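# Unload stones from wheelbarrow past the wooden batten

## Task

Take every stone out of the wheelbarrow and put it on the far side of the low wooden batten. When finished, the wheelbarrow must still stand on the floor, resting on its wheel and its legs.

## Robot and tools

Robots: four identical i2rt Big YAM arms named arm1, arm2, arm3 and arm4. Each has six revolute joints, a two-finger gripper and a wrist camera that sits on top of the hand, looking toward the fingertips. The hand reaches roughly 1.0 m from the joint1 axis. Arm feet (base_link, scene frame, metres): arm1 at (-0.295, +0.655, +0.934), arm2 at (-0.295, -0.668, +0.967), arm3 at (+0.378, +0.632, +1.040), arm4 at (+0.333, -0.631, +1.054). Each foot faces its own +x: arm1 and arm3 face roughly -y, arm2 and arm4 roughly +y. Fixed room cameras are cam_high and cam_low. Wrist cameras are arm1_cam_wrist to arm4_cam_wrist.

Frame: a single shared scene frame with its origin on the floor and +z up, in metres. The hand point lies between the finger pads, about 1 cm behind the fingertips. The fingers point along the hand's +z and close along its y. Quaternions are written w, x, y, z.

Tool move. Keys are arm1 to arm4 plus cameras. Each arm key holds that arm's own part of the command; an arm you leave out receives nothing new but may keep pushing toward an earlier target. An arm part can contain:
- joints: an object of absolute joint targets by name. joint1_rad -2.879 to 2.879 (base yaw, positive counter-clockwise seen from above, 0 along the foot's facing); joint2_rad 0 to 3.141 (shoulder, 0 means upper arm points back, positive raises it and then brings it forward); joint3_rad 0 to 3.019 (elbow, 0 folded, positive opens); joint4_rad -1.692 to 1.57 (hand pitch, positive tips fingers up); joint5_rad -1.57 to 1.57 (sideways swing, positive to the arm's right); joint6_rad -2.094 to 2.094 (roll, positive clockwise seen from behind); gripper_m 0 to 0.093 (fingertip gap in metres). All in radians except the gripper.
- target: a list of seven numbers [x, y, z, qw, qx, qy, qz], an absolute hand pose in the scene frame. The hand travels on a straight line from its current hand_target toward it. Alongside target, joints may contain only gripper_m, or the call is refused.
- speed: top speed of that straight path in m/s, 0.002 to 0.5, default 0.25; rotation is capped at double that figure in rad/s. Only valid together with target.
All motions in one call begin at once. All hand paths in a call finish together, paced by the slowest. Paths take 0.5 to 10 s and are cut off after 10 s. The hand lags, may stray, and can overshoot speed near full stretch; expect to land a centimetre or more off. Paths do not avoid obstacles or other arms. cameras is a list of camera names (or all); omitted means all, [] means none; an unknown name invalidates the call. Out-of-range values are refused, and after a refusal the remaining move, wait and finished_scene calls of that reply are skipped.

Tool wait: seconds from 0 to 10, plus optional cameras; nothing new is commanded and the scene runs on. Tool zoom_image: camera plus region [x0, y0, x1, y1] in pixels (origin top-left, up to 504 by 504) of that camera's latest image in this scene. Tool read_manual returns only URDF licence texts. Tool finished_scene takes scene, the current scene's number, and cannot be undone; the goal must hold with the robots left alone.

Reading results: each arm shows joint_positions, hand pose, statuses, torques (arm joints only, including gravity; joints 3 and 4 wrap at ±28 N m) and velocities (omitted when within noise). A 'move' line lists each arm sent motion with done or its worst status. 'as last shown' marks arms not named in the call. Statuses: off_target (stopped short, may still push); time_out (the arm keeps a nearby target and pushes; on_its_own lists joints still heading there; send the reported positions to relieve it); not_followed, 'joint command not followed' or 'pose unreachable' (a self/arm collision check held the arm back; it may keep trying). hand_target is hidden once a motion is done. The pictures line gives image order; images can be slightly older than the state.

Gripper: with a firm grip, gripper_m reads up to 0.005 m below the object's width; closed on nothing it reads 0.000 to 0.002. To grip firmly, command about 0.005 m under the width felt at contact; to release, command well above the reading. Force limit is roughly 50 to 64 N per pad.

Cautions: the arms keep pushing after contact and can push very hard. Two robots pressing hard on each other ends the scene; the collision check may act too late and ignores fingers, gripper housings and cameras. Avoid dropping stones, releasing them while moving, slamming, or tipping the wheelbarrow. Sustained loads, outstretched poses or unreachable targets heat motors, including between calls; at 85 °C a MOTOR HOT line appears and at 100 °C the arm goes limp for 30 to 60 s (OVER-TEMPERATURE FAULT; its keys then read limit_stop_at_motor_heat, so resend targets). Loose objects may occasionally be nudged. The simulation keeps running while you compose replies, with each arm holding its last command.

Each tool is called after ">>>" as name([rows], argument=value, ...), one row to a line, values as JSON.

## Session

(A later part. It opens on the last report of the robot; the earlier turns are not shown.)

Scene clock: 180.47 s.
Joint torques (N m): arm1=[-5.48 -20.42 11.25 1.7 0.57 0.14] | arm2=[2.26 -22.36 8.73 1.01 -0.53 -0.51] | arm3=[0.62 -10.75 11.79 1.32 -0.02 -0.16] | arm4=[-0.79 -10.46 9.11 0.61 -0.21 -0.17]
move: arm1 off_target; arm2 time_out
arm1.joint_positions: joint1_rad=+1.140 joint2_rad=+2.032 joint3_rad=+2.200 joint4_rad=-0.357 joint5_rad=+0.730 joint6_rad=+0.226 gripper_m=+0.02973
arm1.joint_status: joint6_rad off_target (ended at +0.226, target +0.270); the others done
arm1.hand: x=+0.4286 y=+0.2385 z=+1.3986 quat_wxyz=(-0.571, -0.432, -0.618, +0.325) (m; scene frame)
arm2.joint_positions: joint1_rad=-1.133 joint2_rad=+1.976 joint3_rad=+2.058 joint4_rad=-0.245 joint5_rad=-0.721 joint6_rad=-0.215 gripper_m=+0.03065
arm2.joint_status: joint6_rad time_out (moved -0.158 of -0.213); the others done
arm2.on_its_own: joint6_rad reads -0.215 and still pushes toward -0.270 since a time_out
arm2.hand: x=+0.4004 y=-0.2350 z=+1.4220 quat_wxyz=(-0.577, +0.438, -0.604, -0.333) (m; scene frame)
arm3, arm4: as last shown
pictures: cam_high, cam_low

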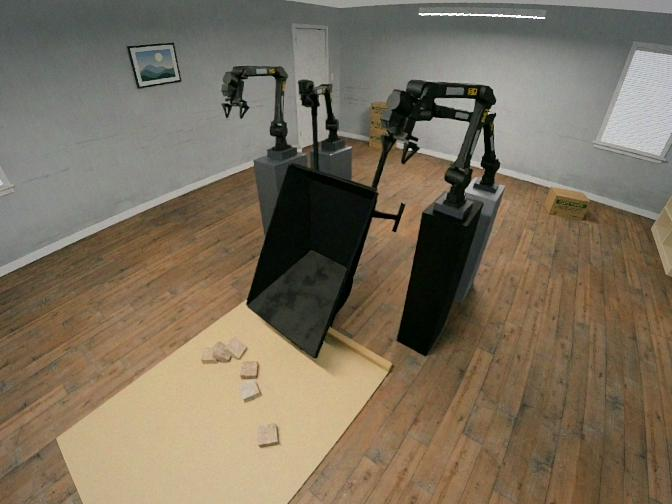

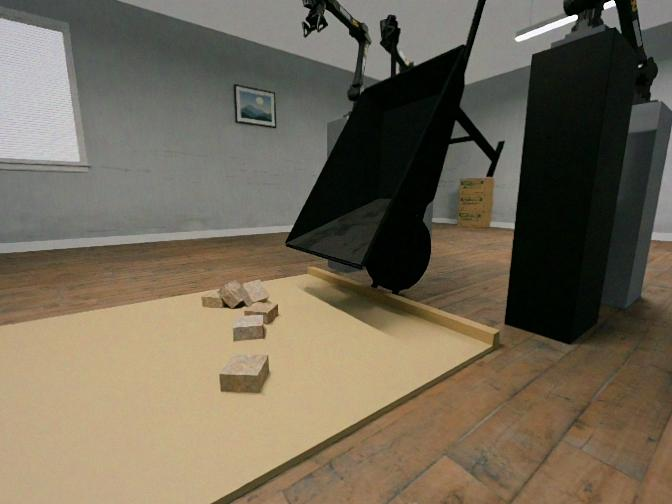

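>>> move(arm1={"joints": {"joint1_rad": 1.08, "joint2_rad": 1.93, "joint3_rad": 2.11, "joint4_rad": -0.74, "joint5_rad": 1.05, "joint6_rad": 0.76}}, arm2={"joints": {"joint1_rad": -1.12, "joint2_rad": 1.87, "joint3_rad": 1.96, "joint4_rad": -0.64, "joint5_rad": -1.06, "joint6_rad": -0.75}}, cameras=["cam_high", "cam_low"])

Scene clock: 183.43 s.
Joint torques (N m): arm1=[-6.01 -18.73 11.93 1.84 0.69 -0.1] | arm2=[1.32 -21.19 8.62 0.65 -0.99 -0.16] | arm3=[0.62 -10.81 11.81 1.33 -0.02 -0.16] | arm4=[-0.85 -10.46 9.11 0.59 -0.22 -0.17]
move: arm1 time_out; arm2 done
arm1.joint_positions: joint1_rad=+1.126 joint2_rad=+1.931 joint3_rad=+2.099 joint4_rad=-0.739 joint5_rad=+1.042 joint6_rad=+0.762 gripper_m=+0.02964
arm1.joint_status: joint1_rad time_out (moved -0.014 of -0.060); the others done
arm1.on_its_own: joint1_rad reads +1.126 and still pushes toward +1.080 since a time_out
arm1.hand: x=+0.3215 y=+0.2348 z=+1.3720 quat_wxyz=(-0.488, -0.615, -0.505, +0.358) (m; scene frame)
arm2.joint_positions: joint1_rad=-1.133 joint2_rad=+1.882 joint3_rad=+1.966 joint4_rad=-0.623 joint5_rad=-1.041 joint6_rad=-0.733 gripper_m=+0.03058
arm2.joint_status: all done
arm2.hand: x=+0.3005 y=-0.2411 z=+1.3919 quat_wxyz=(-0.493, +0.616, -0.495, -0.363) (m; scene frame)
arm3, arm4: as last shown
pictures: cam_high, cam_low

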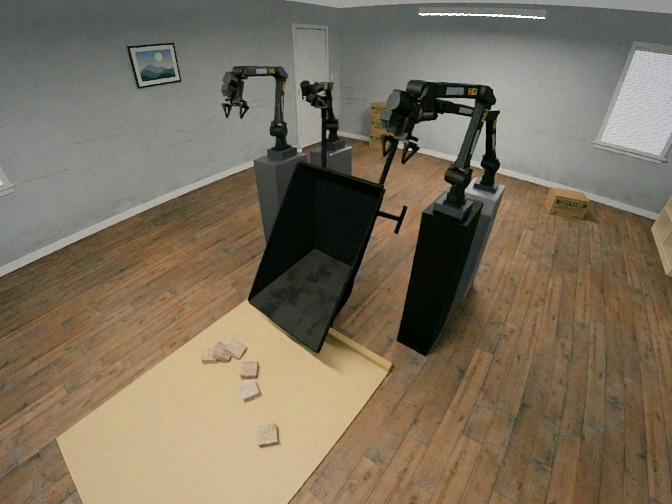

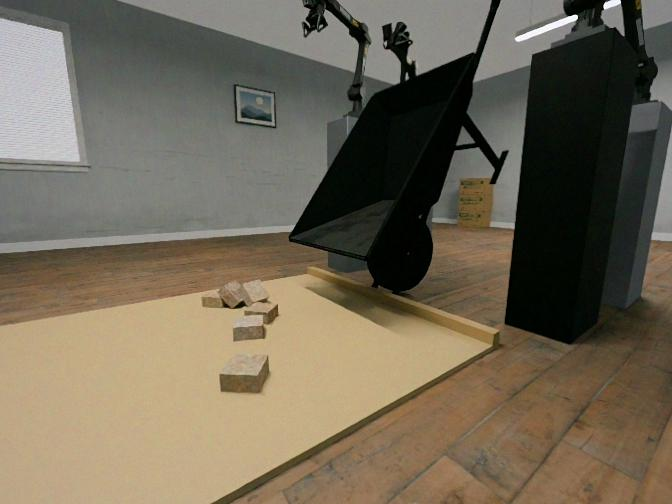

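>>> move(arm1={"joints": {"joint1_rad": 1.02, "joint2_rad": 1.76, "joint3_rad": 1.83, "joint4_rad": -0.75, "joint5_rad": 1.00, "joint6_rad": 0.90}}, arm2={"joints": {"joint1_rad": -1.08, "joint2_rad": 1.72, "joint3_rad": 1.71, "joint4_rad": -0.66, "joint5_rad": -1.00, "joint6_rad": -0.88}}, cameras=["cam_low"])

Scene clock: 184.87 s.
Joint torques (N m): arm1=[-5.13 -15.27 12.48 1.77 0.39 -0.47] | arm2=[1.61 -18.14 8.61 0.27 0.28 0.1] | arm3=[0.62 -10.81 11.81 1.33 -0.03 -0.16] | arm4=[-0.85 -10.46 9.13 0.61 -0.21 -0.17]
move: arm1 done; arm2 done
arm1.joint_positions: joint1_rad=+1.057 joint2_rad=+1.748 joint3_rad=+1.814 joint4_rad=-0.750 joint5_rad=+0.999 joint6_rad=+0.935 gripper_m=+0.02959
arm1.joint_status: all done
arm1.hand: x=+0.2350 y=+0.2260 z=+1.3449 quat_wxyz=(-0.467, -0.667, -0.472, +0.338) (m; scene frame)
arm2.joint_positions: joint1_rad=-1.095 joint2_rad=+1.724 joint3_rad=+1.716 joint4_rad=-0.638 joint5_rad=-1.027 joint6_rad=-0.899 gripper_m=+0.03058
arm2.joint_status: all done
arm2.hand: x=+0.2284 y=-0.2472 z=+1.3651 quat_wxyz=(-0.478, +0.659, -0.466, -0.347) (m; scene frame)
arm3, arm4: as last shown
pictures: cam_low

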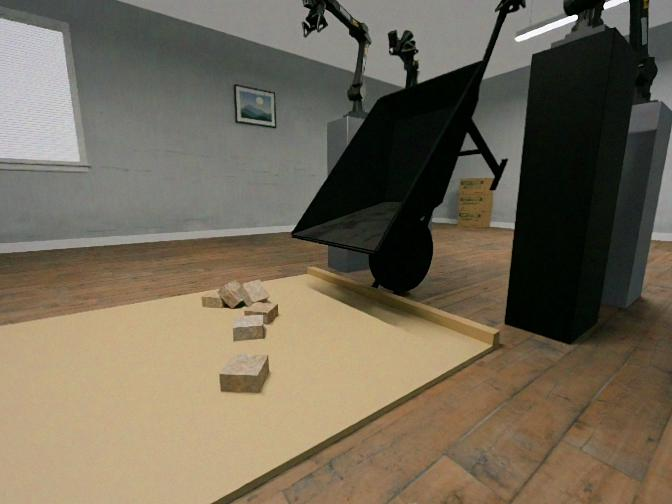

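>>> move(arm1={"joints": {"joint1_rad": 0.945, "joint2_rad": 1.54, "joint3_rad": 1.55, "joint4_rad": -0.72, "joint5_rad": 0.885, "joint6_rad": 1.03}}, arm2={"joints": {"joint1_rad": -1.01, "joint2_rad": 1.51, "joint3_rad": 1.45, "joint4_rad": -0.64, "joint5_rad": -0.91, "joint6_rad": -1.01}}, cameras=["cam_low"])

>>> move(arm1={"joints": {"joint1_rad": 0.79, "joint2_rad": 1.31, "joint3_rad": 1.28, "joint4_rad": -0.62, "joint5_rad": 0.69, "joint6_rad": 1.06}}, arm2={"joints": {"joint1_rad": -0.85, "joint2_rad": 1.25, "joint3_rad": 1.15, "joint4_rad": -0.57, "joint5_rad": -0.70, "joint6_rad": -1.07}}, cameras=["cam_high", "cam_low"])

Scene clock: 187.73 s.
Joint torques (N m): arm1=[-4.13 -14.04 14.43 2.91 -0.71 -0.88] | arm2=[1.32 -16.79 10.56 1.1 1.44 0.62] | arm3=[0.62 -10.81 11.79 1.33 -0.02 -0.16] | arm4=[-0.85 -10.46 9.11 0.61 -0.22 -0.17]
Heat: arm1: hottest joint3_rad 54 °C; arm2: hottest joint3_rad 51 °C; arm3: hottest joint3_rad 46 °C; arm4: hottest joint3_rad 43 °C.
move: arm1 time_out; arm2 time_out
arm1.joint_positions: joint1_rad=+0.970 joint2_rad=+1.550 joint3_rad=+1.512 joint4_rad=-0.747 joint5_rad=+0.921 joint6_rad=+1.110 gripper_m=+0.02956
arm1.joint_status: joint5_rad time_out (moved -0.078 of -0.114); joint6_rad time_out (moved +0.175 of +0.095); the others done
arm1.on_its_own: joint5_rad reads +0.921 and still pushes toward +0.885 since a time_out; joint6_rad reads +1.110 and still pushes toward +1.030 since a time_out
arm1.hand: x=+0.1340 y=+0.2283 z=+1.3048 quat_wxyz=(-0.443, -0.725, -0.430, +0.305) (m; scene frame)
arm2.joint_positions: joint1_rad=-1.024 joint2_rad=+1.535 joint3_rad=+1.427 joint4_rad=-0.638 joint5_rad=-0.961 joint6_rad=-1.072 gripper_m=+0.03081
arm2.joint_status: joint5_rad time_out (moved +0.066 of +0.117); joint6_rad time_out (moved -0.173 of -0.111); the others done
arm2.on_its_own: joint5_rad reads -0.961 and still pushes toward -0.910 since a time_out; joint6_rad reads -1.072 and still pushes toward -1.010 since a time_out
arm2.hand: x=+0.1345 y=-0.2548 z=+1.3246 quat_wxyz=(-0.459, +0.711, -0.429, -0.315) (m; scene frame)
arm3, arm4: as last shown
pictures: cam_low

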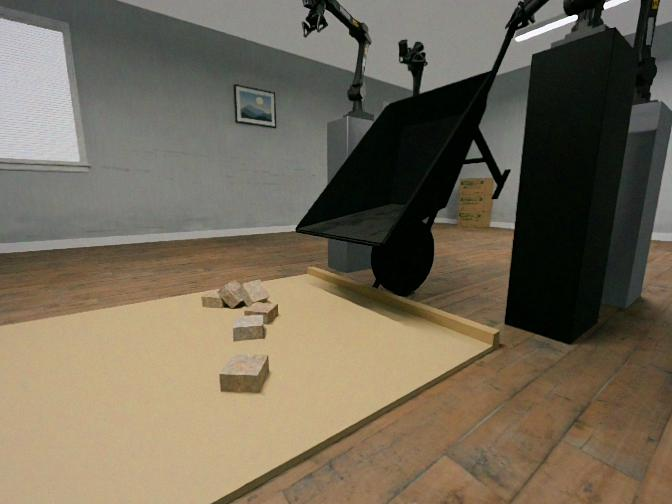

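not run: a stop came earlier in this reply.

>>> move(arm1={"joints": {"joint1_rad": 0.79, "joint2_rad": 1.31, "joint3_rad": 1.28, "joint4_rad": -0.62, "joint5_rad": 0.69, "joint6_rad": 1.08}}, arm2={"joints": {"joint1_rad": -0.85, "joint2_rad": 1.25, "joint3_rad": 1.15, "joint4_rad": -0.57, "joint5_rad": -0.70, "joint6_rad": -1.08}}, cameras=["cam_high", "cam_low"])

Scene clock: 190.43 s.
Joint torques (N m): arm1=[-3.84 -12.75 16.1 3.4 -2.69 -0.77] | arm2=[2.96 -13.92 11.99 2.39 2.23 0.7] | arm3=[0.67 -10.75 11.81 1.32 -0.03 -0.16] | arm4=[-0.85 -10.4 9.13 0.61 -0.23 -0.17]
move: arm1 time_out; arm2 time_out
arm1.joint_positions: joint1_rad=+0.811 joint2_rad=+1.343 joint3_rad=+1.223 joint4_rad=-0.656 joint5_rad=+0.764 joint6_rad=+1.148 gripper_m=+0.02971
arm1.joint_status: joint5_rad time_out (moved -0.156 of -0.231); joint6_rad time_out (moved +0.038 of -0.030); the others done
arm1.on_its_own: joint5_rad reads +0.764 and still pushes toward +0.690 since a time_out; joint6_rad reads +1.148 and still pushes toward +1.080 since a time_out
arm1.hand: x=+0.0225 y=+0.2229 z=+1.2655 quat_wxyz=(-0.426, -0.771, -0.394, +0.262) (m; scene frame)
arm2.joint_positions: joint1_rad=-0.883 joint2_rad=+1.288 joint3_rad=+1.107 joint4_rad=-0.597 joint5_rad=-0.773 joint6_rad=-1.150 gripper_m=+0.03141
arm2.joint_status: joint5_rad time_out (moved +0.189 of +0.261); joint6_rad time_out (moved -0.078 of -0.008); the others done
arm2.on_its_own: joint5_rad reads -0.773 and still pushes toward -0.700 since a time_out; joint6_rad reads -1.150 and still pushes toward -1.080 since a time_out
arm2.hand: x=+0.0184 y=-0.2675 z=+1.2768 quat_wxyz=(-0.433, +0.763, -0.407, -0.255) (m; scene frame)
arm3, arm4: as last shown
pictures: cam_high, cam_low

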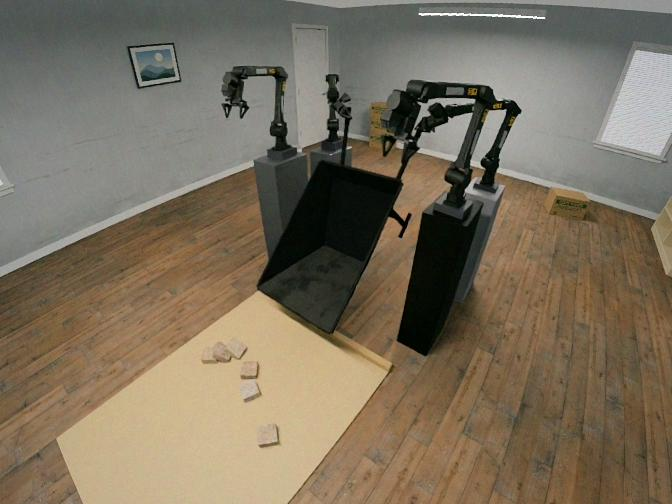

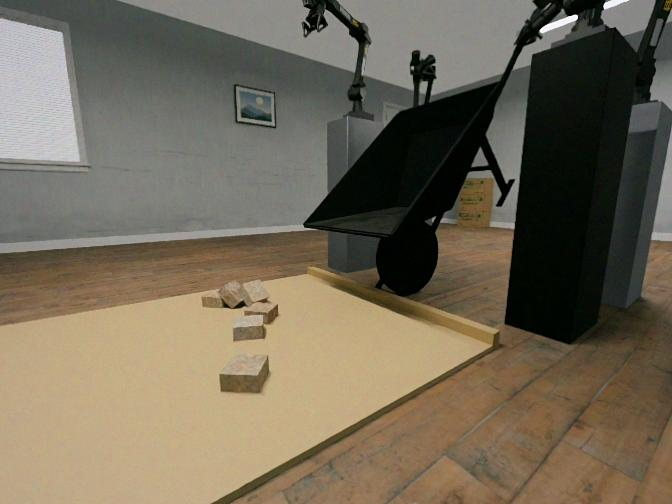

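>>> move(arm1={"joints": {"joint1_rad": 0.52, "joint2_rad": 1.07, "joint3_rad": 0.98, "joint4_rad": -0.48, "joint5_rad": 0.46, "joint6_rad": 1.06}}, arm2={"joints": {"joint1_rad": -0.57, "joint2_rad": 1.00, "joint3_rad": 0.85, "joint4_rad": -0.42, "joint5_rad": -0.47, "joint6_rad": -1.06}}, cameras=["cam_low"])

Scene clock: 193.07 s.
Joint torques (N m): arm1=[-1.38 -10.11 18.44 3.86 -0.88 -0.73] | arm2=[0.97 -9.64 13.9 3.81 0 0.45] | arm3=[0.62 -10.75 11.81 1.35 -0.02 -0.16] | arm4=[-0.79 -10.46 9.11 0.61 -0.22 -0.17]
move: arm1 time_out; arm2 time_out
arm1.joint_positions: joint1_rad=+0.512 joint2_rad=+1.113 joint3_rad=+0.897 joint4_rad=-0.523 joint5_rad=+0.486 joint6_rad=+1.120 gripper_m=+0.03001
arm1.joint_status: joint6_rad time_out (moved -0.028 of -0.088); the others done
arm1.on_its_own: joint6_rad reads +1.120 and still pushes toward +1.060 since a time_out
arm1.hand: x=-0.1225 y=+0.2266 z=+1.2021 quat_wxyz=(-0.405, -0.823, -0.343, +0.203) (m; scene frame)
arm2.joint_positions: joint1_rad=-0.581 joint2_rad=+1.034 joint3_rad=+0.780 joint4_rad=-0.476 joint5_rad=-0.477 joint6_rad=-1.103 gripper_m=+0.03190
arm2.joint_status: joint4_rad time_out (moved +0.121 of +0.177); joint6_rad time_out (moved +0.048 of +0.090); the others done
arm2.on_its_own: joint4_rad reads -0.476 and still pushes toward -0.420 since a time_out; joint6_rad reads -1.103 and still pushes toward -1.060 since a time_out
arm2.hand: x=-0.1222 y=-0.2745 z=+1.2140 quat_wxyz=(-0.413, +0.812, -0.365, -0.191) (m; scene frame)
arm3, arm4: as last shown
pictures: cam_low

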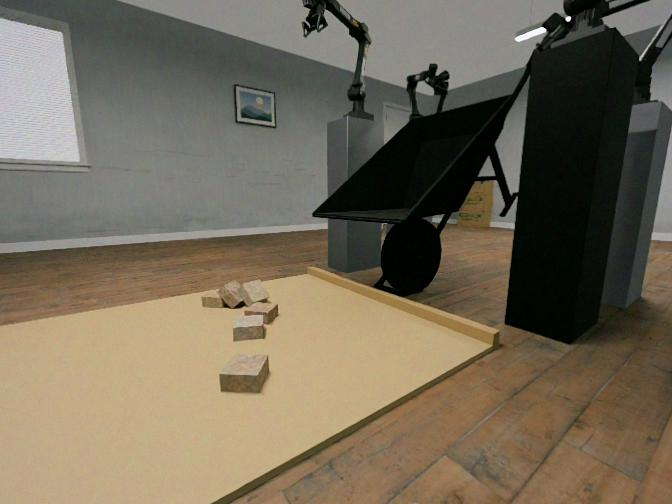

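>>> move(arm1={"joints": {"joint1_rad": 0.20, "joint2_rad": 1.01, "joint3_rad": 0.80, "joint4_rad": -0.36, "joint5_rad": 0.21, "joint6_rad": 1.03}}, arm2={"joints": {"joint1_rad": -0.23, "joint2_rad": 0.94, "joint3_rad": 0.67, "joint4_rad": -0.28, "joint5_rad": -0.20, "joint6_rad": -1.01}}, cameras=["cam_low"])

>>> move(arm1={"joints": {"joint1_rad": -0.01, "joint2_rad": 1.04, "joint3_rad": 0.73, "joint4_rad": -0.25, "joint5_rad": 0.04, "joint6_rad": 0.98}}, arm2={"joints": {"joint1_rad": 0.0, "joint2_rad": 0.99, "joint3_rad": 0.61, "joint4_rad": -0.17, "joint5_rad": -0.02, "joint6_rad": -0.94}}, cameras=["cam_high", "cam_low"])

Scene clock: 196.00 s.
Joint torques (N m): arm1=[-1.73 -9.76 18.85 4.05 -0.39 -0.71] | arm2=[0.97 -9.41 13.89 4.51 -0.16 0.39] | arm3=[0.67 -10.75 11.79 1.33 -0.02 -0.16] | arm4=[-0.79 -10.4 9.13 0.61 -0.22 -0.17]
move: arm1 time_out; arm2 time_out
arm1.joint_positions: joint1_rad=+0.197 joint2_rad=+1.063 joint3_rad=+0.710 joint4_rad=-0.408 joint5_rad=+0.223 joint6_rad=+1.088 gripper_m=+0.03017
arm1.joint_status: joint3_rad time_out (moved -0.188 of -0.097); joint6_rad time_out (moved -0.032 of -0.090); the others done
arm1.on_its_own: joint3_rad reads +0.710 and still pushes toward +0.800 since a time_out; joint6_rad reads +1.088 and still pushes toward +1.030 since a time_out
arm1.hand: x=-0.2293 y=+0.2287 z=+1.1320 quat_wxyz=(-0.378, -0.869, -0.282, +0.152) (m; scene frame)
arm2.joint_positions: joint1_rad=-0.241 joint2_rad=+0.986 joint3_rad=+0.596 joint4_rad=-0.350 joint5_rad=-0.193 joint6_rad=-1.046 gripper_m=+0.03204
arm2.joint_status: joint4_rad time_out (moved +0.126 of +0.196); joint6_rad time_out (moved +0.057 of +0.093); the others done
arm2.on_its_own: joint4_rad reads -0.350 and still pushes toward -0.280 since a time_out; joint6_rad reads -1.046 and still pushes toward -1.010 since a time_out
arm2.hand: x=-0.2256 y=-0.2729 z=+1.1456 quat_wxyz=(-0.391, +0.855, -0.309, -0.142) (m; scene frame)
arm3, arm4: as last shown
pictures: cam_low

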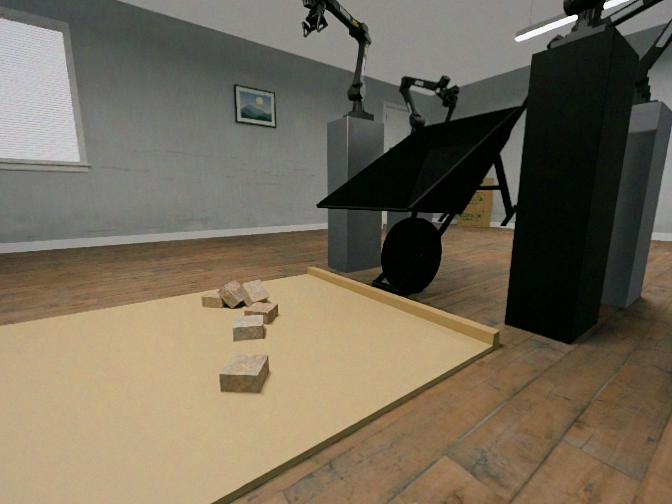

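not run: a stop came earlier in this reply.

>>> move(arm1={"joints": {"joint1_rad": -0.02, "joint2_rad": 1.04, "joint3_rad": 0.72, "joint4_rad": -0.25, "joint5_rad": 0.04, "joint6_rad": 1.00}}, arm2={"joints": {"joint1_rad": 0.0, "joint2_rad": 0.99, "joint3_rad": 0.60, "joint4_rad": -0.18, "joint5_rad": -0.02, "joint6_rad": -0.96}}, cameras=[])

Scene clock: 198.50 s.
Joint torques (N m): arm1=[-1.67 -10.87 18.14 4.98 -0.1 -0.44] | arm2=[0.44 -10.4 13.12 5.11 -0.49 0.22] | arm3=[0.62 -10.81 11.81 1.33 -0.03 -0.16] | arm4=[-0.79 -10.4 9.11 0.59 -0.22 -0.17]
move: arm1 time_out; arm2 time_out
arm1.joint_positions: joint1_rad=-0.023 joint2_rad=+1.107 joint3_rad=+0.632 joint4_rad=-0.317 joint5_rad=+0.043 joint6_rad=+1.028 gripper_m=+0.03021
arm1.joint_status: joint4_rad time_out (moved +0.091 of +0.158); the others done
arm1.on_its_own: joint4_rad reads -0.317 and still pushes toward -0.250 since a time_out
arm1.hand: x=-0.2939 y=+0.2301 z=+1.0867 quat_wxyz=(-0.363, -0.890, -0.249, +0.120) (m; scene frame)
arm2.joint_positions: joint1_rad=-0.005 joint2_rad=+1.045 joint3_rad=+0.530 joint4_rad=-0.262 joint5_rad=-0.009 joint6_rad=-0.979 gripper_m=+0.03206
arm2.joint_status: joint4_rad time_out (moved +0.087 of +0.170); the others done
arm2.on_its_own: joint4_rad reads -0.262 and still pushes toward -0.180 since a time_out
arm2.hand: x=-0.2891 y=-0.2715 z=+1.1019 quat_wxyz=(-0.374, +0.879, -0.275, -0.114) (m; scene frame)
arm3.joint_positions: joint1_rad=+1.298 joint2_rad=+1.306 joint3_rad=+1.380 joint4_rad=-1.213 joint5_rad=+0.001 joint6_rad=+0.012 gripper_m=+0.09399
arm3.hand: x=+0.8258 y=+0.4863 z=+1.3605 quat_wxyz=(-0.213, -0.159, -0.963, +0.035) (m; scene frame)
arm4.joint_positions: joint1_rad=-1.299 joint2_rad=+1.310 joint3_rad=+1.387 joint4_rad=-1.190 joint5_rad=+0.003 joint6_rad=+0.016 gripper_m=+0.09396
arm4.hand: x=+0.7897 y=-0.4845 z=+1.3775 quat_wxyz=(-0.224, +0.144, -0.963, -0.037) (m; scene frame)
pictures: none

>>> move(arm1={"joints": {"joint1_rad": -0.27, "joint2_rad": 1.14, "joint3_rad": 0.68, "joint4_rad": -0.10, "joint5_rad": -0.12, "joint6_rad": 0.92}}, arm2={"joints": {"joint1_rad": 0.27, "joint2_rad": 1.14, "joint3_rad": 0.60, "joint4_rad": -0.01, "joint5_rad": 0.15, "joint6_rad": -0.87}}, cameras=["cam_low"])

>>> move(arm1={"joints": {"joint1_rad": -0.485, "joint2_rad": 1.40, "joint3_rad": 0.67, "joint4_rad": 0.14, "joint5_rad": -0.28, "joint6_rad": 0.84}}, arm2={"joints": {"joint1_rad": 0.50, "joint2_rad": 1.44, "joint3_rad": 0.59, "joint4_rad": 0.25, "joint5_rad": 0.33, "joint6_rad": -0.78}}, cameras=["cam_low"])

Scene clock: 201.30 s.
Joint torques (N m): arm1=[-1.32 -12.28 18.89 6.05 0.25 -0.24] | arm2=[0.56 -12.98 13.67 5.89 -0.41 0.08] | arm3=[0.67 -10.75 11.79 1.33 -0.02 -0.16] | arm4=[-0.85 -10.46 9.11 0.61 -0.22 -0.17]
move: arm1 time_out; arm2 time_out
arm1.joint_positions: joint1_rad=-0.278 joint2_rad=+1.216 joint3_rad=+0.574 joint4_rad=-0.195 joint5_rad=-0.135 joint6_rad=+0.924 gripper_m=+0.03038
arm1.joint_status: joint3_rad time_out (moved -0.058 of +0.048); joint4_rad time_out (moved +0.123 of +0.217); the others done
arm1.on_its_own: joint3_rad reads +0.574 and still pushes toward +0.680 since a time_out; joint4_rad reads -0.195 and still pushes toward -0.100 since a time_out
arm1.hand: x=-0.3713 y=+0.2381 z=+1.0363 quat_wxyz=(-0.353, -0.905, -0.214, +0.099) (m; scene frame)
arm2.joint_positions: joint1_rad=+0.263 joint2_rad=+1.211 joint3_rad=+0.510 joint4_rad=-0.112 joint5_rad=+0.160 joint6_rad=-0.871 gripper_m=+0.03206
arm2.joint_status: joint3_rad time_out (moved -0.020 of +0.070); joint4_rad time_out (moved +0.150 of +0.252); the others done
arm2.on_its_own: joint3_rad reads +0.510 and still pushes toward +0.600 since a time_out; joint4_rad reads -0.112 and still pushes toward -0.010 since a time_out
arm2.hand: x=-0.3699 y=-0.2635 z=+1.0560 quat_wxyz=(-0.366, +0.894, -0.235, -0.103) (m; scene frame)
arm3, arm4: as last shown
pictures: cam_low

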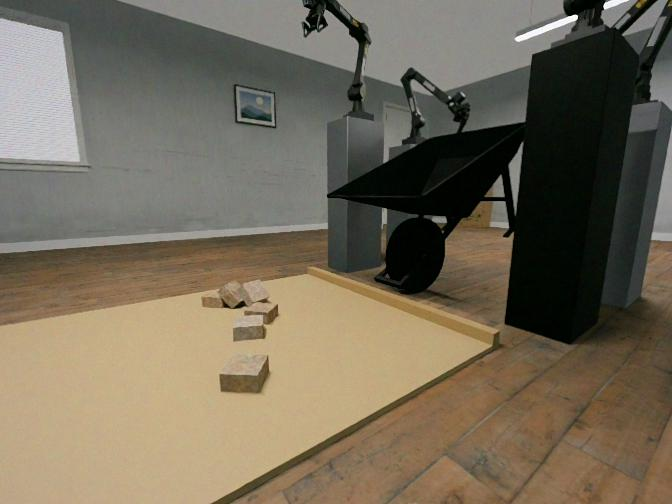

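not run: a stop came earlier in this reply.

>>> move(arm1={"joints": {"joint1_rad": -0.485, "joint2_rad": 1.40, "joint3_rad": 0.67, "joint4_rad": 0.14, "joint5_rad": -0.28, "joint6_rad": 0.84}}, arm2={"joints": {"joint1_rad": 0.50, "joint2_rad": 1.44, "joint3_rad": 0.59, "joint4_rad": 0.25, "joint5_rad": 0.33, "joint6_rad": -0.78}}, cameras=[])

Scene clock: 204.03 s.
Joint torques (N m): arm1=[-2.02 -14.56 16.68 6.57 0.08 -0.19] | arm2=[0.56 -14.86 11.73 5.93 0.23 0.03] | arm3=[0.62 -10.75 11.81 1.33 -0.02 -0.15] | arm4=[-0.79 -10.4 9.13 0.59 -0.22 -0.17]
move: arm1 time_out; arm2 time_out
arm1.joint_positions: joint1_rad=-0.484 joint2_rad=+1.478 joint3_rad=+0.569 joint4_rad=+0.034 joint5_rad=-0.284 joint6_rad=+0.829 gripper_m=+0.03043
arm1.joint_status: joint3_rad time_out (moved -0.005 of +0.096); joint4_rad time_out (moved +0.229 of +0.335); the others done
arm1.on_its_own: joint3_rad reads +0.569 and still pushes toward +0.670 since a time_out; joint4_rad reads +0.034 and still pushes toward +0.140 since a time_out
arm1.hand: x=-0.4407 y=+0.2343 z=+0.9667 quat_wxyz=(-0.357, -0.912, -0.188, +0.081) (m; scene frame)
arm2.joint_positions: joint1_rad=+0.493 joint2_rad=+1.506 joint3_rad=+0.501 joint4_rad=+0.146 joint5_rad=+0.318 joint6_rad=-0.772 gripper_m=+0.03203
arm2.joint_status: joint4_rad time_out (moved +0.258 of +0.362); the others done
arm2.on_its_own: joint4_rad reads +0.146 and still pushes toward +0.250 since a time_out
arm2.hand: x=-0.4429 y=-0.2663 z=+0.9808 quat_wxyz=(-0.369, +0.903, -0.201, -0.086) (m; scene frame)
arm3, arm4: as last shown
pictures: none

>>> move(arm1={"joints": {"joint1_rad": -0.65, "joint2_rad": 1.73, "joint3_rad": 0.72, "joint4_rad": 0.37, "joint5_rad": -0.41, "joint6_rad": 0.78}}, arm2={"joints": {"joint1_rad": 0.675, "joint2_rad": 1.79, "joint3_rad": 0.67, "joint4_rad": 0.46, "joint5_rad": 0.46, "joint6_rad": -0.71}}, cameras=[])

Scene clock: 206.67 s.
Joint torques (N m): arm1=[-2.08 -17.08 13.86 6.28 -0.33 -0.09] | arm2=[0.67 -18.2 9.36 5.44 0.73 -0.03] | arm3=[0.62 -10.81 11.79 1.33 -0.02 -0.15] | arm4=[-0.91 -10.4 9.13 0.61 -0.23 -0.17]
move: arm1 time_out; arm2 time_out
arm1.joint_positions: joint1_rad=-0.649 joint2_rad=+1.809 joint3_rad=+0.626 joint4_rad=+0.270 joint5_rad=-0.399 joint6_rad=+0.766 gripper_m=+0.03044
arm1.joint_status: joint3_rad time_out (moved +0.056 of +0.151); joint4_rad time_out (moved +0.236 of +0.336); the others done
arm1.on_its_own: joint3_rad reads +0.626 and still pushes toward +0.720 since a time_out; joint4_rad reads +0.270 and still pushes toward +0.370 since a time_out
arm1.hand: x=-0.5048 y=+0.2355 z=+0.8827 quat_wxyz=(-0.365, -0.915, -0.156, +0.065) (m; scene frame)
arm2.joint_positions: joint1_rad=+0.666 joint2_rad=+1.864 joint3_rad=+0.586 joint4_rad=+0.365 joint5_rad=+0.444 joint6_rad=-0.703 gripper_m=+0.03202
arm2.joint_status: joint4_rad time_out (moved +0.219 of +0.314); the others done
arm2.on_its_own: joint4_rad reads +0.365 and still pushes toward +0.460 since a time_out
arm2.hand: x=-0.5073 y=-0.2674 z=+0.8964 quat_wxyz=(-0.376, +0.908, -0.170, -0.066) (m; scene frame)
arm3, arm4: as last shown
pictures: none

>>> move(arm1={"joints": {"joint1_rad": -0.77, "joint2_rad": 2.06, "joint3_rad": 0.86, "joint4_rad": 0.52, "joint5_rad": -0.50, "joint6_rad": 0.74}}, arm2={"joints": {"joint1_rad": 0.80, "joint2_rad": 2.12, "joint3_rad": 0.83, "joint4_rad": 0.58, "joint5_rad": 0.54, "joint6_rad": -0.68}}, cameras=["cam_low", "cam_high"])

Scene clock: 209.27 s.
Joint torques (N m): arm1=[-1.2 -20.48 10.41 6.41 -0.89 -0.08] | arm2=[-0.38 -21.89 6.5 5.44 1.17 -0.08] | arm3=[0.62 -10.81 11.81 1.32 -0.02 -0.16] | arm4=[-0.73 -10.46 9.14 0.61 -0.22 -0.17]
move: arm1 time_out; arm2 time_out
arm1.joint_positions: joint1_rad=-0.779 joint2_rad=+2.150 joint3_rad=+0.785 joint4_rad=+0.414 joint5_rad=-0.485 joint6_rad=+0.725 gripper_m=+0.03044
arm1.joint_status: joint4_rad time_out (moved +0.144 of +0.250); the others done
arm1.on_its_own: joint4_rad reads +0.414 and still pushes toward +0.520 since a time_out
arm1.hand: x=-0.5697 y=+0.2332 z=+0.7907 quat_wxyz=(-0.373, -0.918, -0.124, +0.053) (m; scene frame)
arm2.joint_positions: joint1_rad=+0.803 joint2_rad=+2.206 joint3_rad=+0.769 joint4_rad=+0.483 joint5_rad=+0.513 joint6_rad=-0.667 gripper_m=+0.03201
arm2.joint_status: joint4_rad time_out (moved +0.118 of +0.215); the others done
arm2.on_its_own: joint4_rad reads +0.483 and still pushes toward +0.580 since a time_out
arm2.hand: x=-0.5770 y=-0.2676 z=+0.8037 quat_wxyz=(-0.380, +0.914, -0.129, -0.059) (m; scene frame)
arm3, arm4: as last shown
pictures: cam_high, cam_low

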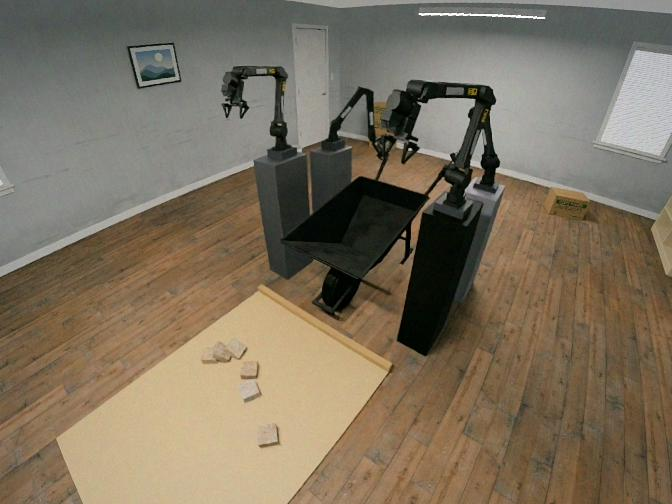

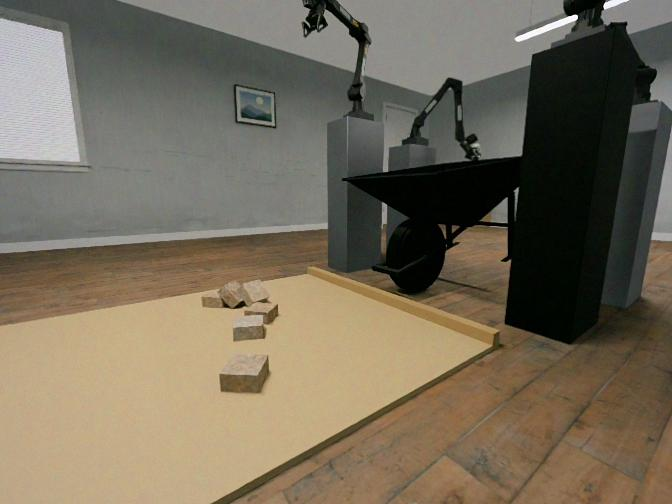

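>>> move(arm1={"joints": {"joint1_rad": -0.855, "joint2_rad": 2.36, "joint3_rad": 1.06, "joint4_rad": 0.58, "joint5_rad": -0.55, "joint6_rad": 0.745}}, arm2={"joints": {"joint1_rad": 0.885, "joint2_rad": 2.42, "joint3_rad": 1.06, "joint4_rad": 0.62, "joint5_rad": 0.59, "joint6_rad": -0.68}}, cameras=[])

Scene clock: 212.00 s.
Joint torques (N m): arm1=[-1.14 -23.24 8.29 6.27 -1.03 -0.01] | arm2=[-0.21 -24.82 5.15 5.42 1.33 -0.15] | arm3=[0.62 -10.75 11.81 1.33 -0.02 -0.16] | arm4=[-0.79 -10.52 9.11 0.59 -0.22 -0.17]
move: arm1 time_out; arm2 time_out
arm1.joint_positions: joint1_rad=-0.865 joint2_rad=+2.462 joint3_rad=+0.998 joint4_rad=+0.476 joint5_rad=-0.532 joint6_rad=+0.723 gripper_m=+0.03044
arm1.joint_status: joint4_rad time_out (moved +0.061 of +0.166); the others done
arm1.on_its_own: joint4_rad reads +0.476 and still pushes toward +0.580 since a time_out
arm1.hand: x=-0.6196 y=+0.2340 z=+0.6888 quat_wxyz=(-0.375, -0.922, -0.088, +0.039) (m; scene frame)
arm2.joint_positions: joint1_rad=+0.886 joint2_rad=+2.518 joint3_rad=+1.009 joint4_rad=+0.522 joint5_rad=+0.559 joint6_rad=-0.658 gripper_m=+0.03201
arm2.joint_status: joint4_rad time_out (moved +0.038 of +0.137); joint5_rad time_out (moved +0.046 of +0.077); the others done
arm2.on_its_own: joint4_rad reads +0.522 and still pushes toward +0.620 since a time_out; joint5_rad reads +0.559 and still pushes toward +0.590 since a time_out
arm2.hand: x=-0.6291 y=-0.2652 z=+0.7019 quat_wxyz=(-0.384, +0.917, -0.098, -0.049) (m; scene frame)
arm3, arm4: as last shown
pictures: none

>>> move(arm1={"joints": {"joint1_rad": -0.855, "joint2_rad": 2.60, "joint3_rad": 1.20, "joint4_rad": 0.64, "joint5_rad": -0.54, "joint6_rad": 0.79}}, arm2={"joints": {"joint1_rad": 0.885, "joint2_rad": 2.66, "joint3_rad": 1.20, "joint4_rad": 0.66, "joint5_rad": 0.575, "joint6_rad": -0.72}}, cameras=["cam_low"])

Scene clock: 214.50 s.
Joint torques (N m): arm1=[-2.08 -24.76 5.57 5.78 -0.89 -0.15] | arm2=[-0.62 -26.11 2.81 4.6 0.91 -0.11] | arm3=[0.62 -10.81 11.81 1.33 -0.03 -0.16] | arm4=[-0.79 -10.46 9.13 0.62 -0.22 -0.17]
Heat: arm1: hottest joint3_rad 51 °C; arm2: hottest joint3_rad 46 °C; arm3: hottest joint3_rad 47 °C; arm4: hottest joint3_rad 44 °C.
move: arm1 time_out; arm2 time_out
arm1.joint_positions: joint1_rad=-0.854 joint2_rad=+2.712 joint3_rad=+1.159 joint4_rad=+0.546 joint5_rad=-0.526 joint6_rad=+0.792 gripper_m=+0.03044
arm1.joint_status: joint4_rad time_out (moved +0.071 of +0.164); the others done
arm1.on_its_own: joint4_rad reads +0.546 and still pushes toward +0.640 since a time_out
arm1.hand: x=-0.6148 y=+0.2320 z=+0.5948 quat_wxyz=(-0.369, -0.927, -0.058, +0.020) (m; scene frame)
arm2.joint_positions: joint1_rad=+0.890 joint2_rad=+2.770 joint3_rad=+1.172 joint4_rad=+0.580 joint5_rad=+0.556 joint6_rad=-0.713 gripper_m=+0.03201
arm2.joint_status: joint4_rad time_out (moved +0.058 of +0.138); the others done
arm2.on_its_own: joint4_rad reads +0.580 and still pushes toward +0.660 since a time_out
arm2.hand: x=-0.6241 y=-0.2719 z=+0.6056 quat_wxyz=(-0.375, +0.924, -0.066, -0.029) (m; scene frame)
arm3, arm4: as last shown
pictures: cam_low

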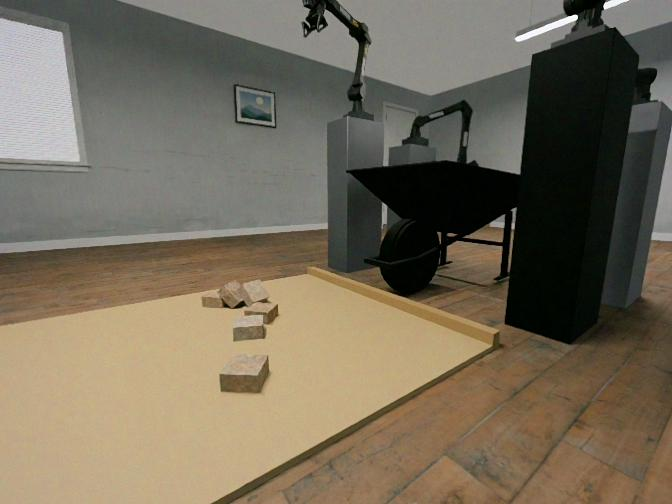

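>>> move(arm1={"joints": {"joint1_rad": -0.85, "joint2_rad": 2.68, "joint3_rad": 1.235, "joint4_rad": 0.64, "joint5_rad": -0.53, "joint6_rad": 0.81}}, arm2={"joints": {"joint1_rad": 0.88, "joint2_rad": 2.74, "joint3_rad": 1.235, "joint4_rad": 0.66, "joint5_rad": 0.57, "joint6_rad": -0.735}}, cameras=["cam_low"])

Scene clock: 216.83 s.
Joint torques (N m): arm1=[-1.79 -23.36 4.36 5.48 -0.54 -0.17] | arm2=[-0.97 -24.29 2.04 4.53 0.73 -0.04] | arm3=[0.62 -10.81 11.79 1.33 -0.03 -0.16] | arm4=[-0.79 -10.46 9.13 0.62 -0.23 -0.17]
move: arm1 time_out; arm2 time_out
arm1.joint_positions: joint1_rad=-0.852 joint2_rad=+2.774 joint3_rad=+1.205 joint4_rad=+0.554 joint5_rad=-0.523 joint6_rad=+0.806 gripper_m=+0.03044
arm1.joint_status: joint4_rad time_out (moved +0.008 of +0.094); the others done
arm1.on_its_own: joint4_rad reads +0.554 and still pushes toward +0.640 since a time_out
arm1.hand: x=-0.6129 y=+0.2330 z=+0.5702 quat_wxyz=(-0.366, -0.929, -0.051, +0.015) (m; scene frame)
arm2.joint_positions: joint1_rad=+0.890 joint2_rad=+2.827 joint3_rad=+1.216 joint4_rad=+0.581 joint5_rad=+0.556 joint6_rad=-0.727 gripper_m=+0.03201
arm2.joint_status: joint4_rad time_out (moved +0.002 of +0.080); the others done
arm2.on_its_own: joint4_rad reads +0.581 and still pushes toward +0.660 since a time_out
arm2.hand: x=-0.6206 y=-0.2741 z=+0.5824 quat_wxyz=(-0.372, +0.926, -0.058, -0.021) (m; scene frame)
arm3, arm4: as last shown
pictures: cam_low

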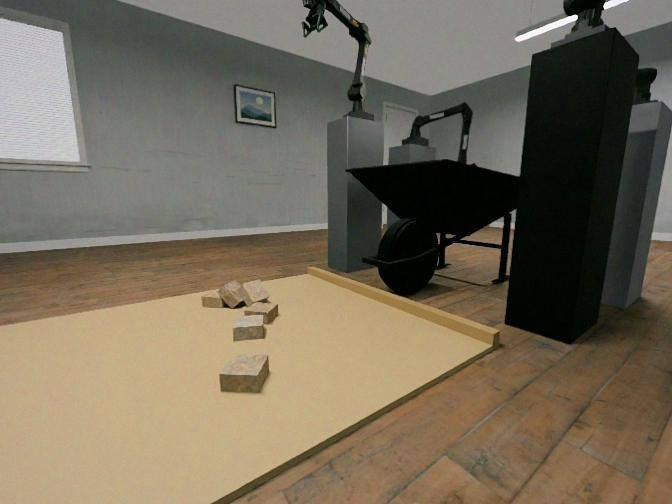

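>>> move(arm1={"joints": {"joint1_rad": -0.85, "joint2_rad": 2.77, "joint3_rad": 1.25, "joint4_rad": 0.62, "joint5_rad": -0.53, "joint6_rad": 0.82}}, arm2={"joints": {"joint1_rad": 0.88, "joint2_rad": 2.83, "joint3_rad": 1.25, "joint4_rad": 0.65, "joint5_rad": 0.565, "joint6_rad": -0.74}}, cameras=["cam_low"])

Scene clock: 218.97 s.
Joint torques (N m): arm1=[-2.84 -20.72 2.04 4.34 -0.35 -0.24] | arm2=[-0.56 -22.07 0.39 3.59 0.49 0.04] | arm3=[0.73 -10.81 11.81 1.35 -0.03 -0.16] | arm4=[-0.85 -10.4 9.1 0.61 -0.22 -0.17]
move: arm1 time_out; arm2 time_out
arm1.joint_positions: joint1_rad=-0.839 joint2_rad=+2.830 joint3_rad=+1.244 joint4_rad=+0.559 joint5_rad=-0.529 joint6_rad=+0.824 gripper_m=+0.03045
arm1.joint_status: joint4_rad time_out (moved +0.005 of +0.066); the others done
arm1.on_its_own: joint4_rad reads +0.559 and still pushes toward +0.620 since a time_out
arm1.hand: x=-0.6030 y=+0.2323 z=+0.5479 quat_wxyz=(-0.364, -0.930, -0.048, +0.003) (m; scene frame)
arm2.joint_positions: joint1_rad=+0.885 joint2_rad=+2.891 joint3_rad=+1.251 joint4_rad=+0.592 joint5_rad=+0.557 joint6_rad=-0.738 gripper_m=+0.03201
arm2.joint_status: joint4_rad time_out (moved +0.011 of +0.069); the others done
arm2.on_its_own: joint4_rad reads +0.592 and still pushes toward +0.650 since a time_out
arm2.hand: x=-0.6098 y=-0.2796 z=+0.5568 quat_wxyz=(-0.368, +0.928, -0.053, -0.012) (m; scene frame)
arm3.joint_positions: joint1_rad=+1.298 joint2_rad=+1.306 joint3_rad=+1.380 joint4_rad=-1.213 joint5_rad=+0.001 joint6_rad=+0.012 gripper_m=+0.09399
arm3.hand: x=+0.8258 y=+0.4863 z=+1.3605 quat_wxyz=(-0.213, -0.159, -0.963, +0.035) (m; scene frame)
arm4.joint_positions: joint1_rad=-1.299 joint2_rad=+1.310 joint3_rad=+1.387 joint4_rad=-1.190 joint5_rad=+0.003 joint6_rad=+0.016 gripper_m=+0.09396
arm4.hand: x=+0.7897 y=-0.4845 z=+1.3775 quat_wxyz=(-0.224, +0.144, -0.963, -0.037) (m; scene frame)
pictures: cam_low

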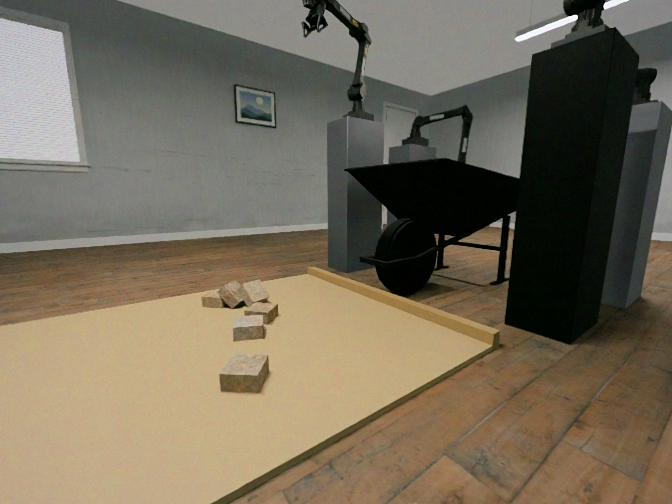

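>>> move(arm1={"joints": {"joint1_rad": -0.84, "joint2_rad": 2.84, "joint3_rad": 1.25, "joint4_rad": 0.59, "joint5_rad": -0.53, "joint6_rad": 0.83}}, arm2={"joints": {"joint1_rad": 0.88, "joint2_rad": 2.90, "joint3_rad": 1.255, "joint4_rad": 0.61, "joint5_rad": 0.56, "joint6_rad": -0.745}}, cameras=["cam_low"])

Scene clock: 220.00 s.
Joint torques (N m): arm1=[-1.96 -15.74 2.06 3 -0.21 -0.17] | arm2=[-0.56 -16.79 0.76 1.81 0.09 -0.01] | arm3=[0.62 -10.75 11.82 1.33 -0.03 -0.16] | arm4=[-0.85 -10.4 9.13 0.61 -0.22 -0.17]
move: arm1 done; arm2 done
arm1.joint_positions: joint1_rad=-0.839 joint2_rad=+2.836 joint3_rad=+1.244 joint4_rad=+0.560 joint5_rad=-0.532 joint6_rad=+0.826 gripper_m=+0.03045
arm1.joint_status: all done
arm1.hand: x=-0.6004 y=+0.2340 z=+0.5453 quat_wxyz=(-0.364, -0.930, -0.047, +0.000) (m; scene frame)
arm2.joint_positions: joint1_rad=+0.885 joint2_rad=+2.896 joint3_rad=+1.251 joint4_rad=+0.592 joint5_rad=+0.566 joint6_rad=-0.739 gripper_m=+0.03201
arm2.joint_status: all done
arm2.hand: x=-0.6064 y=-0.2807 z=+0.5550 quat_wxyz=(-0.369, +0.928, -0.053, -0.006) (m; scene frame)
arm3, arm4: as last shown
pictures: cam_low

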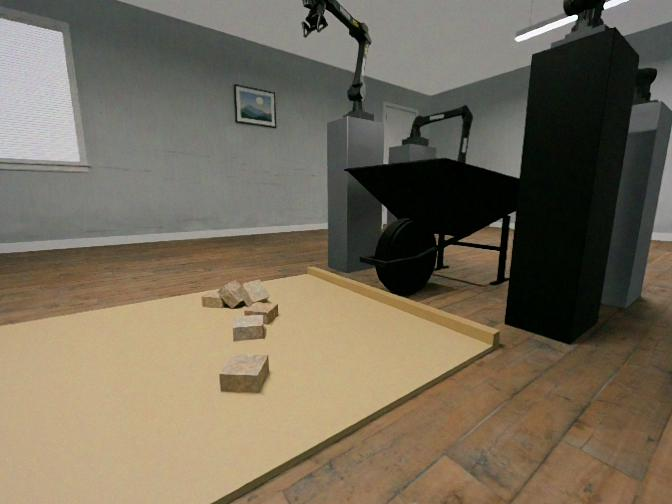

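>>> move(arm1={"joints": {"gripper_m": 0.09}}, arm2={"joints": {"gripper_m": 0.09}}, cameras=["arm1_cam_wrist", "arm2_cam_wrist", "cam_low"])

Scene clock: 221.67 s.
Joint torques (N m): arm1=[-2.08 -15.74 2.04 2.61 -0.2 -0.17] | arm2=[-1.03 -16.79 0.7 1.8 0.11 -0.01] | arm3=[0.62 -10.81 11.81 1.33 -0.03 -0.15] | arm4=[-0.79 -10.46 9.11 0.61 -0.22 -0.17]
move: arm1 done; arm2 done
arm1.joint_positions: joint1_rad=-0.839 joint2_rad=+2.836 joint3_rad=+1.245 joint4_rad=+0.569 joint5_rad=-0.532 joint6_rad=+0.826 gripper_m=+0.08990
arm1.joint_status: all done
arm1.hand: x=-0.6018 y=+0.2326 z=+0.5464 quat_wxyz=(-0.367, -0.929, -0.048, +0.003) (m; scene frame)
arm2.joint_positions: joint1_rad=+0.885 joint2_rad=+2.896 joint3_rad=+1.251 joint4_rad=+0.594 joint5_rad=+0.563 joint6_rad=-0.739 gripper_m=+0.08995
arm2.joint_status: all done
arm2.hand: x=-0.6071 y=-0.2807 z=+0.5551 quat_wxyz=(-0.369, +0.928, -0.053, -0.008) (m; scene frame)
arm3, arm4: as last shown
pictures: arm1_cam_wrist, arm2_cam_wrist, cam_low
camera_calibration:
arm1_cam_wrist: T_world_to_cam=[[-0.0818531, 0.722603, -0.6864, 0.158692], [0.791036, 0.466053, 0.396303, 0.157379], [0.606269, -0.510528, -0.609753, 0.940022], [0, 0, 0, 1]]
arm2_cam_wrist: T_world_to_cam=[[0.0945769, 0.73482, 0.671636, -0.107232], [0.79479, -0.461993, 0.393536, 0.140126], [0.59947, 0.49659, -0.627722, 0.977143], [0, 0, 0, 1]]

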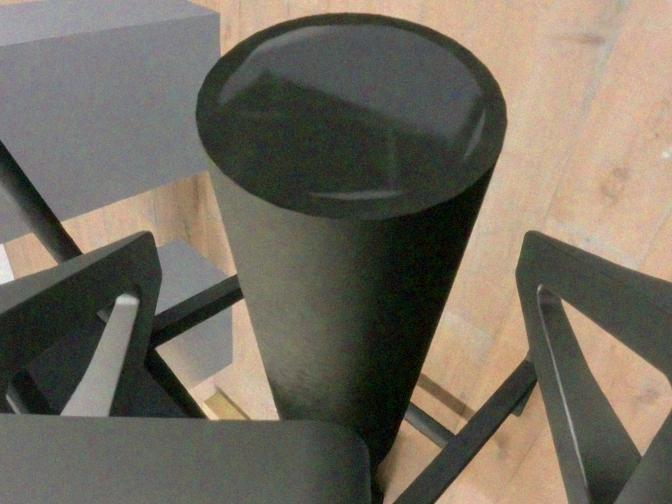

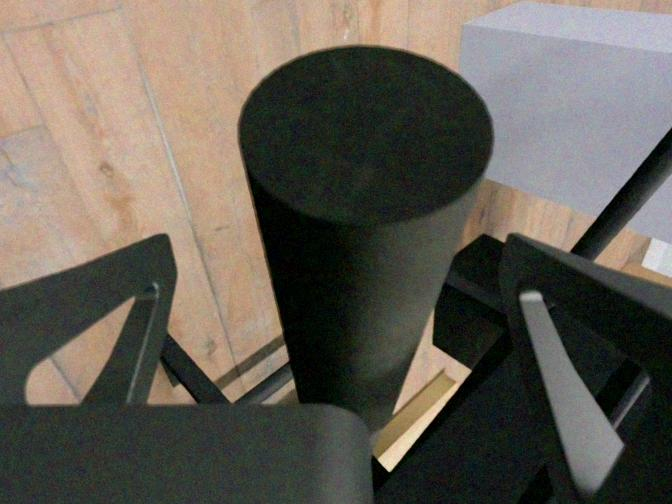

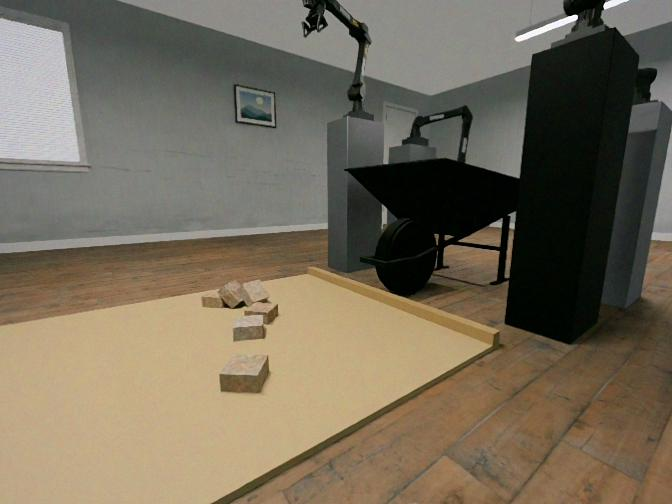

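>>> move(arm1={"target": [-0.605, 0.335, 0.650, 0.367, 0.929, 0.048, -0.003], "speed": 0.12}, arm2={"target": [-0.610, -0.385, 0.660, 0.369, -0.928, 0.053, 0.008], "speed": 0.12}, cameras=["arm1_cam_wrist", "arm2_cam_wrist", "arm3_cam_wrist", "cam_high", "cam_low"])

Scene clock: 243.10 s.
Joint torques (N m): arm1=[-2.08 -15.03 0.36 0.85 -0.48 -0.33] | arm2=[1.03 -16.15 -0.72 0.1 0.4 0.24] | arm3=[0.62 -10.81 11.79 1.32 -0.02 -0.16] | arm4=[-0.85 -10.34 9.1 0.61 -0.22 -0.17]
Heat: arm1: hottest joint2_rad 42 °C; arm2: hottest joint2_rad 41 °C; arm3: hottest joint3_rad 48 °C; arm4: hottest joint3_rad 44 °C.
move: arm1 done; arm2 done
arm1.joint_positions: joint1_rad=-1.039 joint2_rad=+2.559 joint3_rad=+0.898 joint4_rad=+0.528 joint5_rad=-0.626 joint6_rad=+0.627 gripper_m=+0.08990
arm1.hand: x=-0.6041 y=+0.3341 z=+0.6461 quat_wxyz=(-0.367, -0.929, -0.044, +0.003) (m; scene frame)
arm1.hand_target: x=-0.6047 y=+0.3352 z=+0.6499 quat_wxyz=(-0.367, -0.929, -0.047, +0.003) (m; scene frame)
arm1.hand_status: done (0.004 m and 0.5 deg from the pose sent, 0.146 m and 0.1 deg at the start)
arm2.joint_positions: joint1_rad=+1.098 joint2_rad=+2.616 joint3_rad=+0.912 joint4_rad=+0.525 joint5_rad=+0.658 joint6_rad=-0.509 gripper_m=+0.08995
arm2.hand: x=-0.6100 y=-0.3789 z=+0.6578 quat_wxyz=(-0.371, +0.927, -0.052, -0.009) (m; scene frame)
arm2.hand_target: x=-0.6096 y=-0.3849 z=+0.6599 quat_wxyz=(-0.369, +0.928, -0.053, -0.008) (m; scene frame)
arm2.hand_status: done (0.006 m and 0.3 deg from the pose sent, 0.148 m and 0.0 deg at the start)
arm3, arm4: as last shown
pictures: arm1_cam_wrist, arm2_cam_wrist, arm3_cam_wrist, cam_high, cam_low
camera_calibration:
arm1_cam_wrist: T_world_to_cam=[[-0.0737467, 0.72217, -0.687774, 0.159493], [0.793692, 0.460073, 0.397977, 0.0749331], [0.603833, -0.516531, -0.607109, 1.05282], [0, 0, 0, 1]]
arm2_cam_wrist: T_world_to_cam=[[0.0944686, 0.732348, 0.674346, -0.106498], [0.796562, -0.461904, 0.390043, 0.0600416], [0.59713, 0.500312, -0.626996, 1.09163], [0, 0, 0, 1]]
arm3_cam_wrist: T_world_to_cam=[[-0.30766, -0.951495, -0.00147268, 0.720594], [-0.933567, 0.301564, 0.193678, 0.367528], [-0.18384, 0.060962, -0.981064, 1.57817], [0, 0, 0, 1]]

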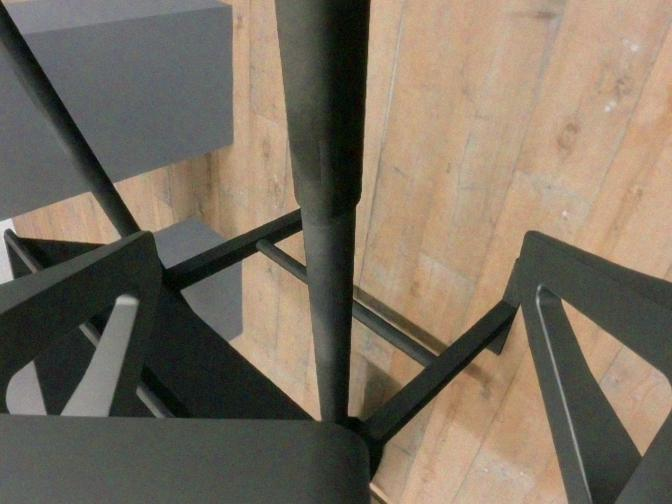

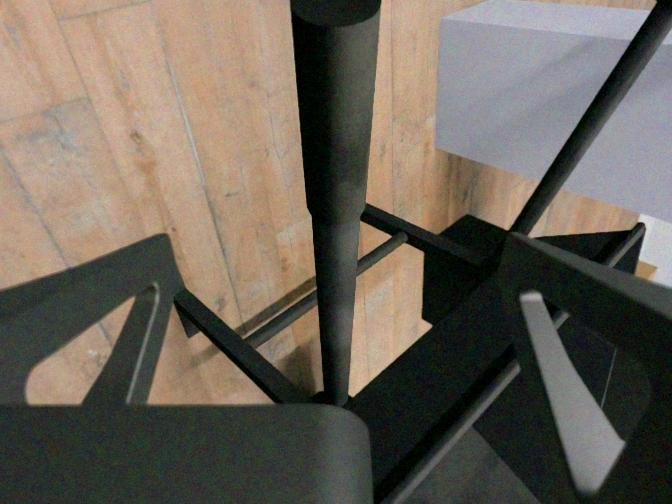

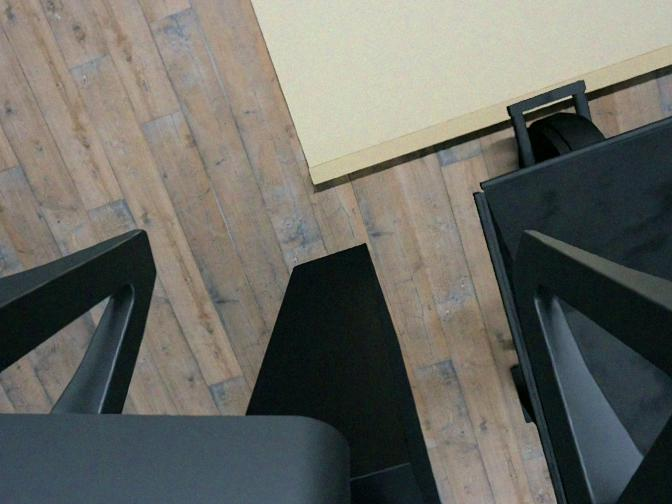

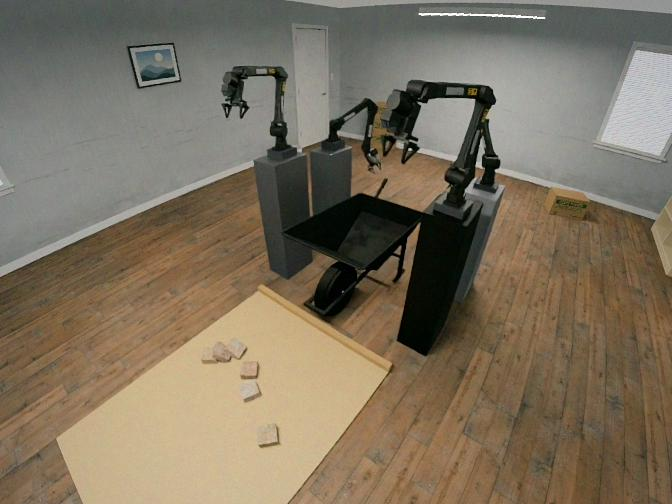

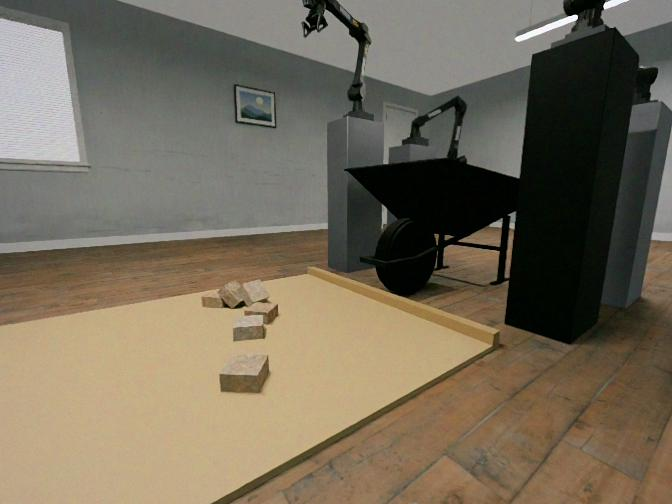

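>>> finished_scene(scene=1)

The scene is finished: the task was done.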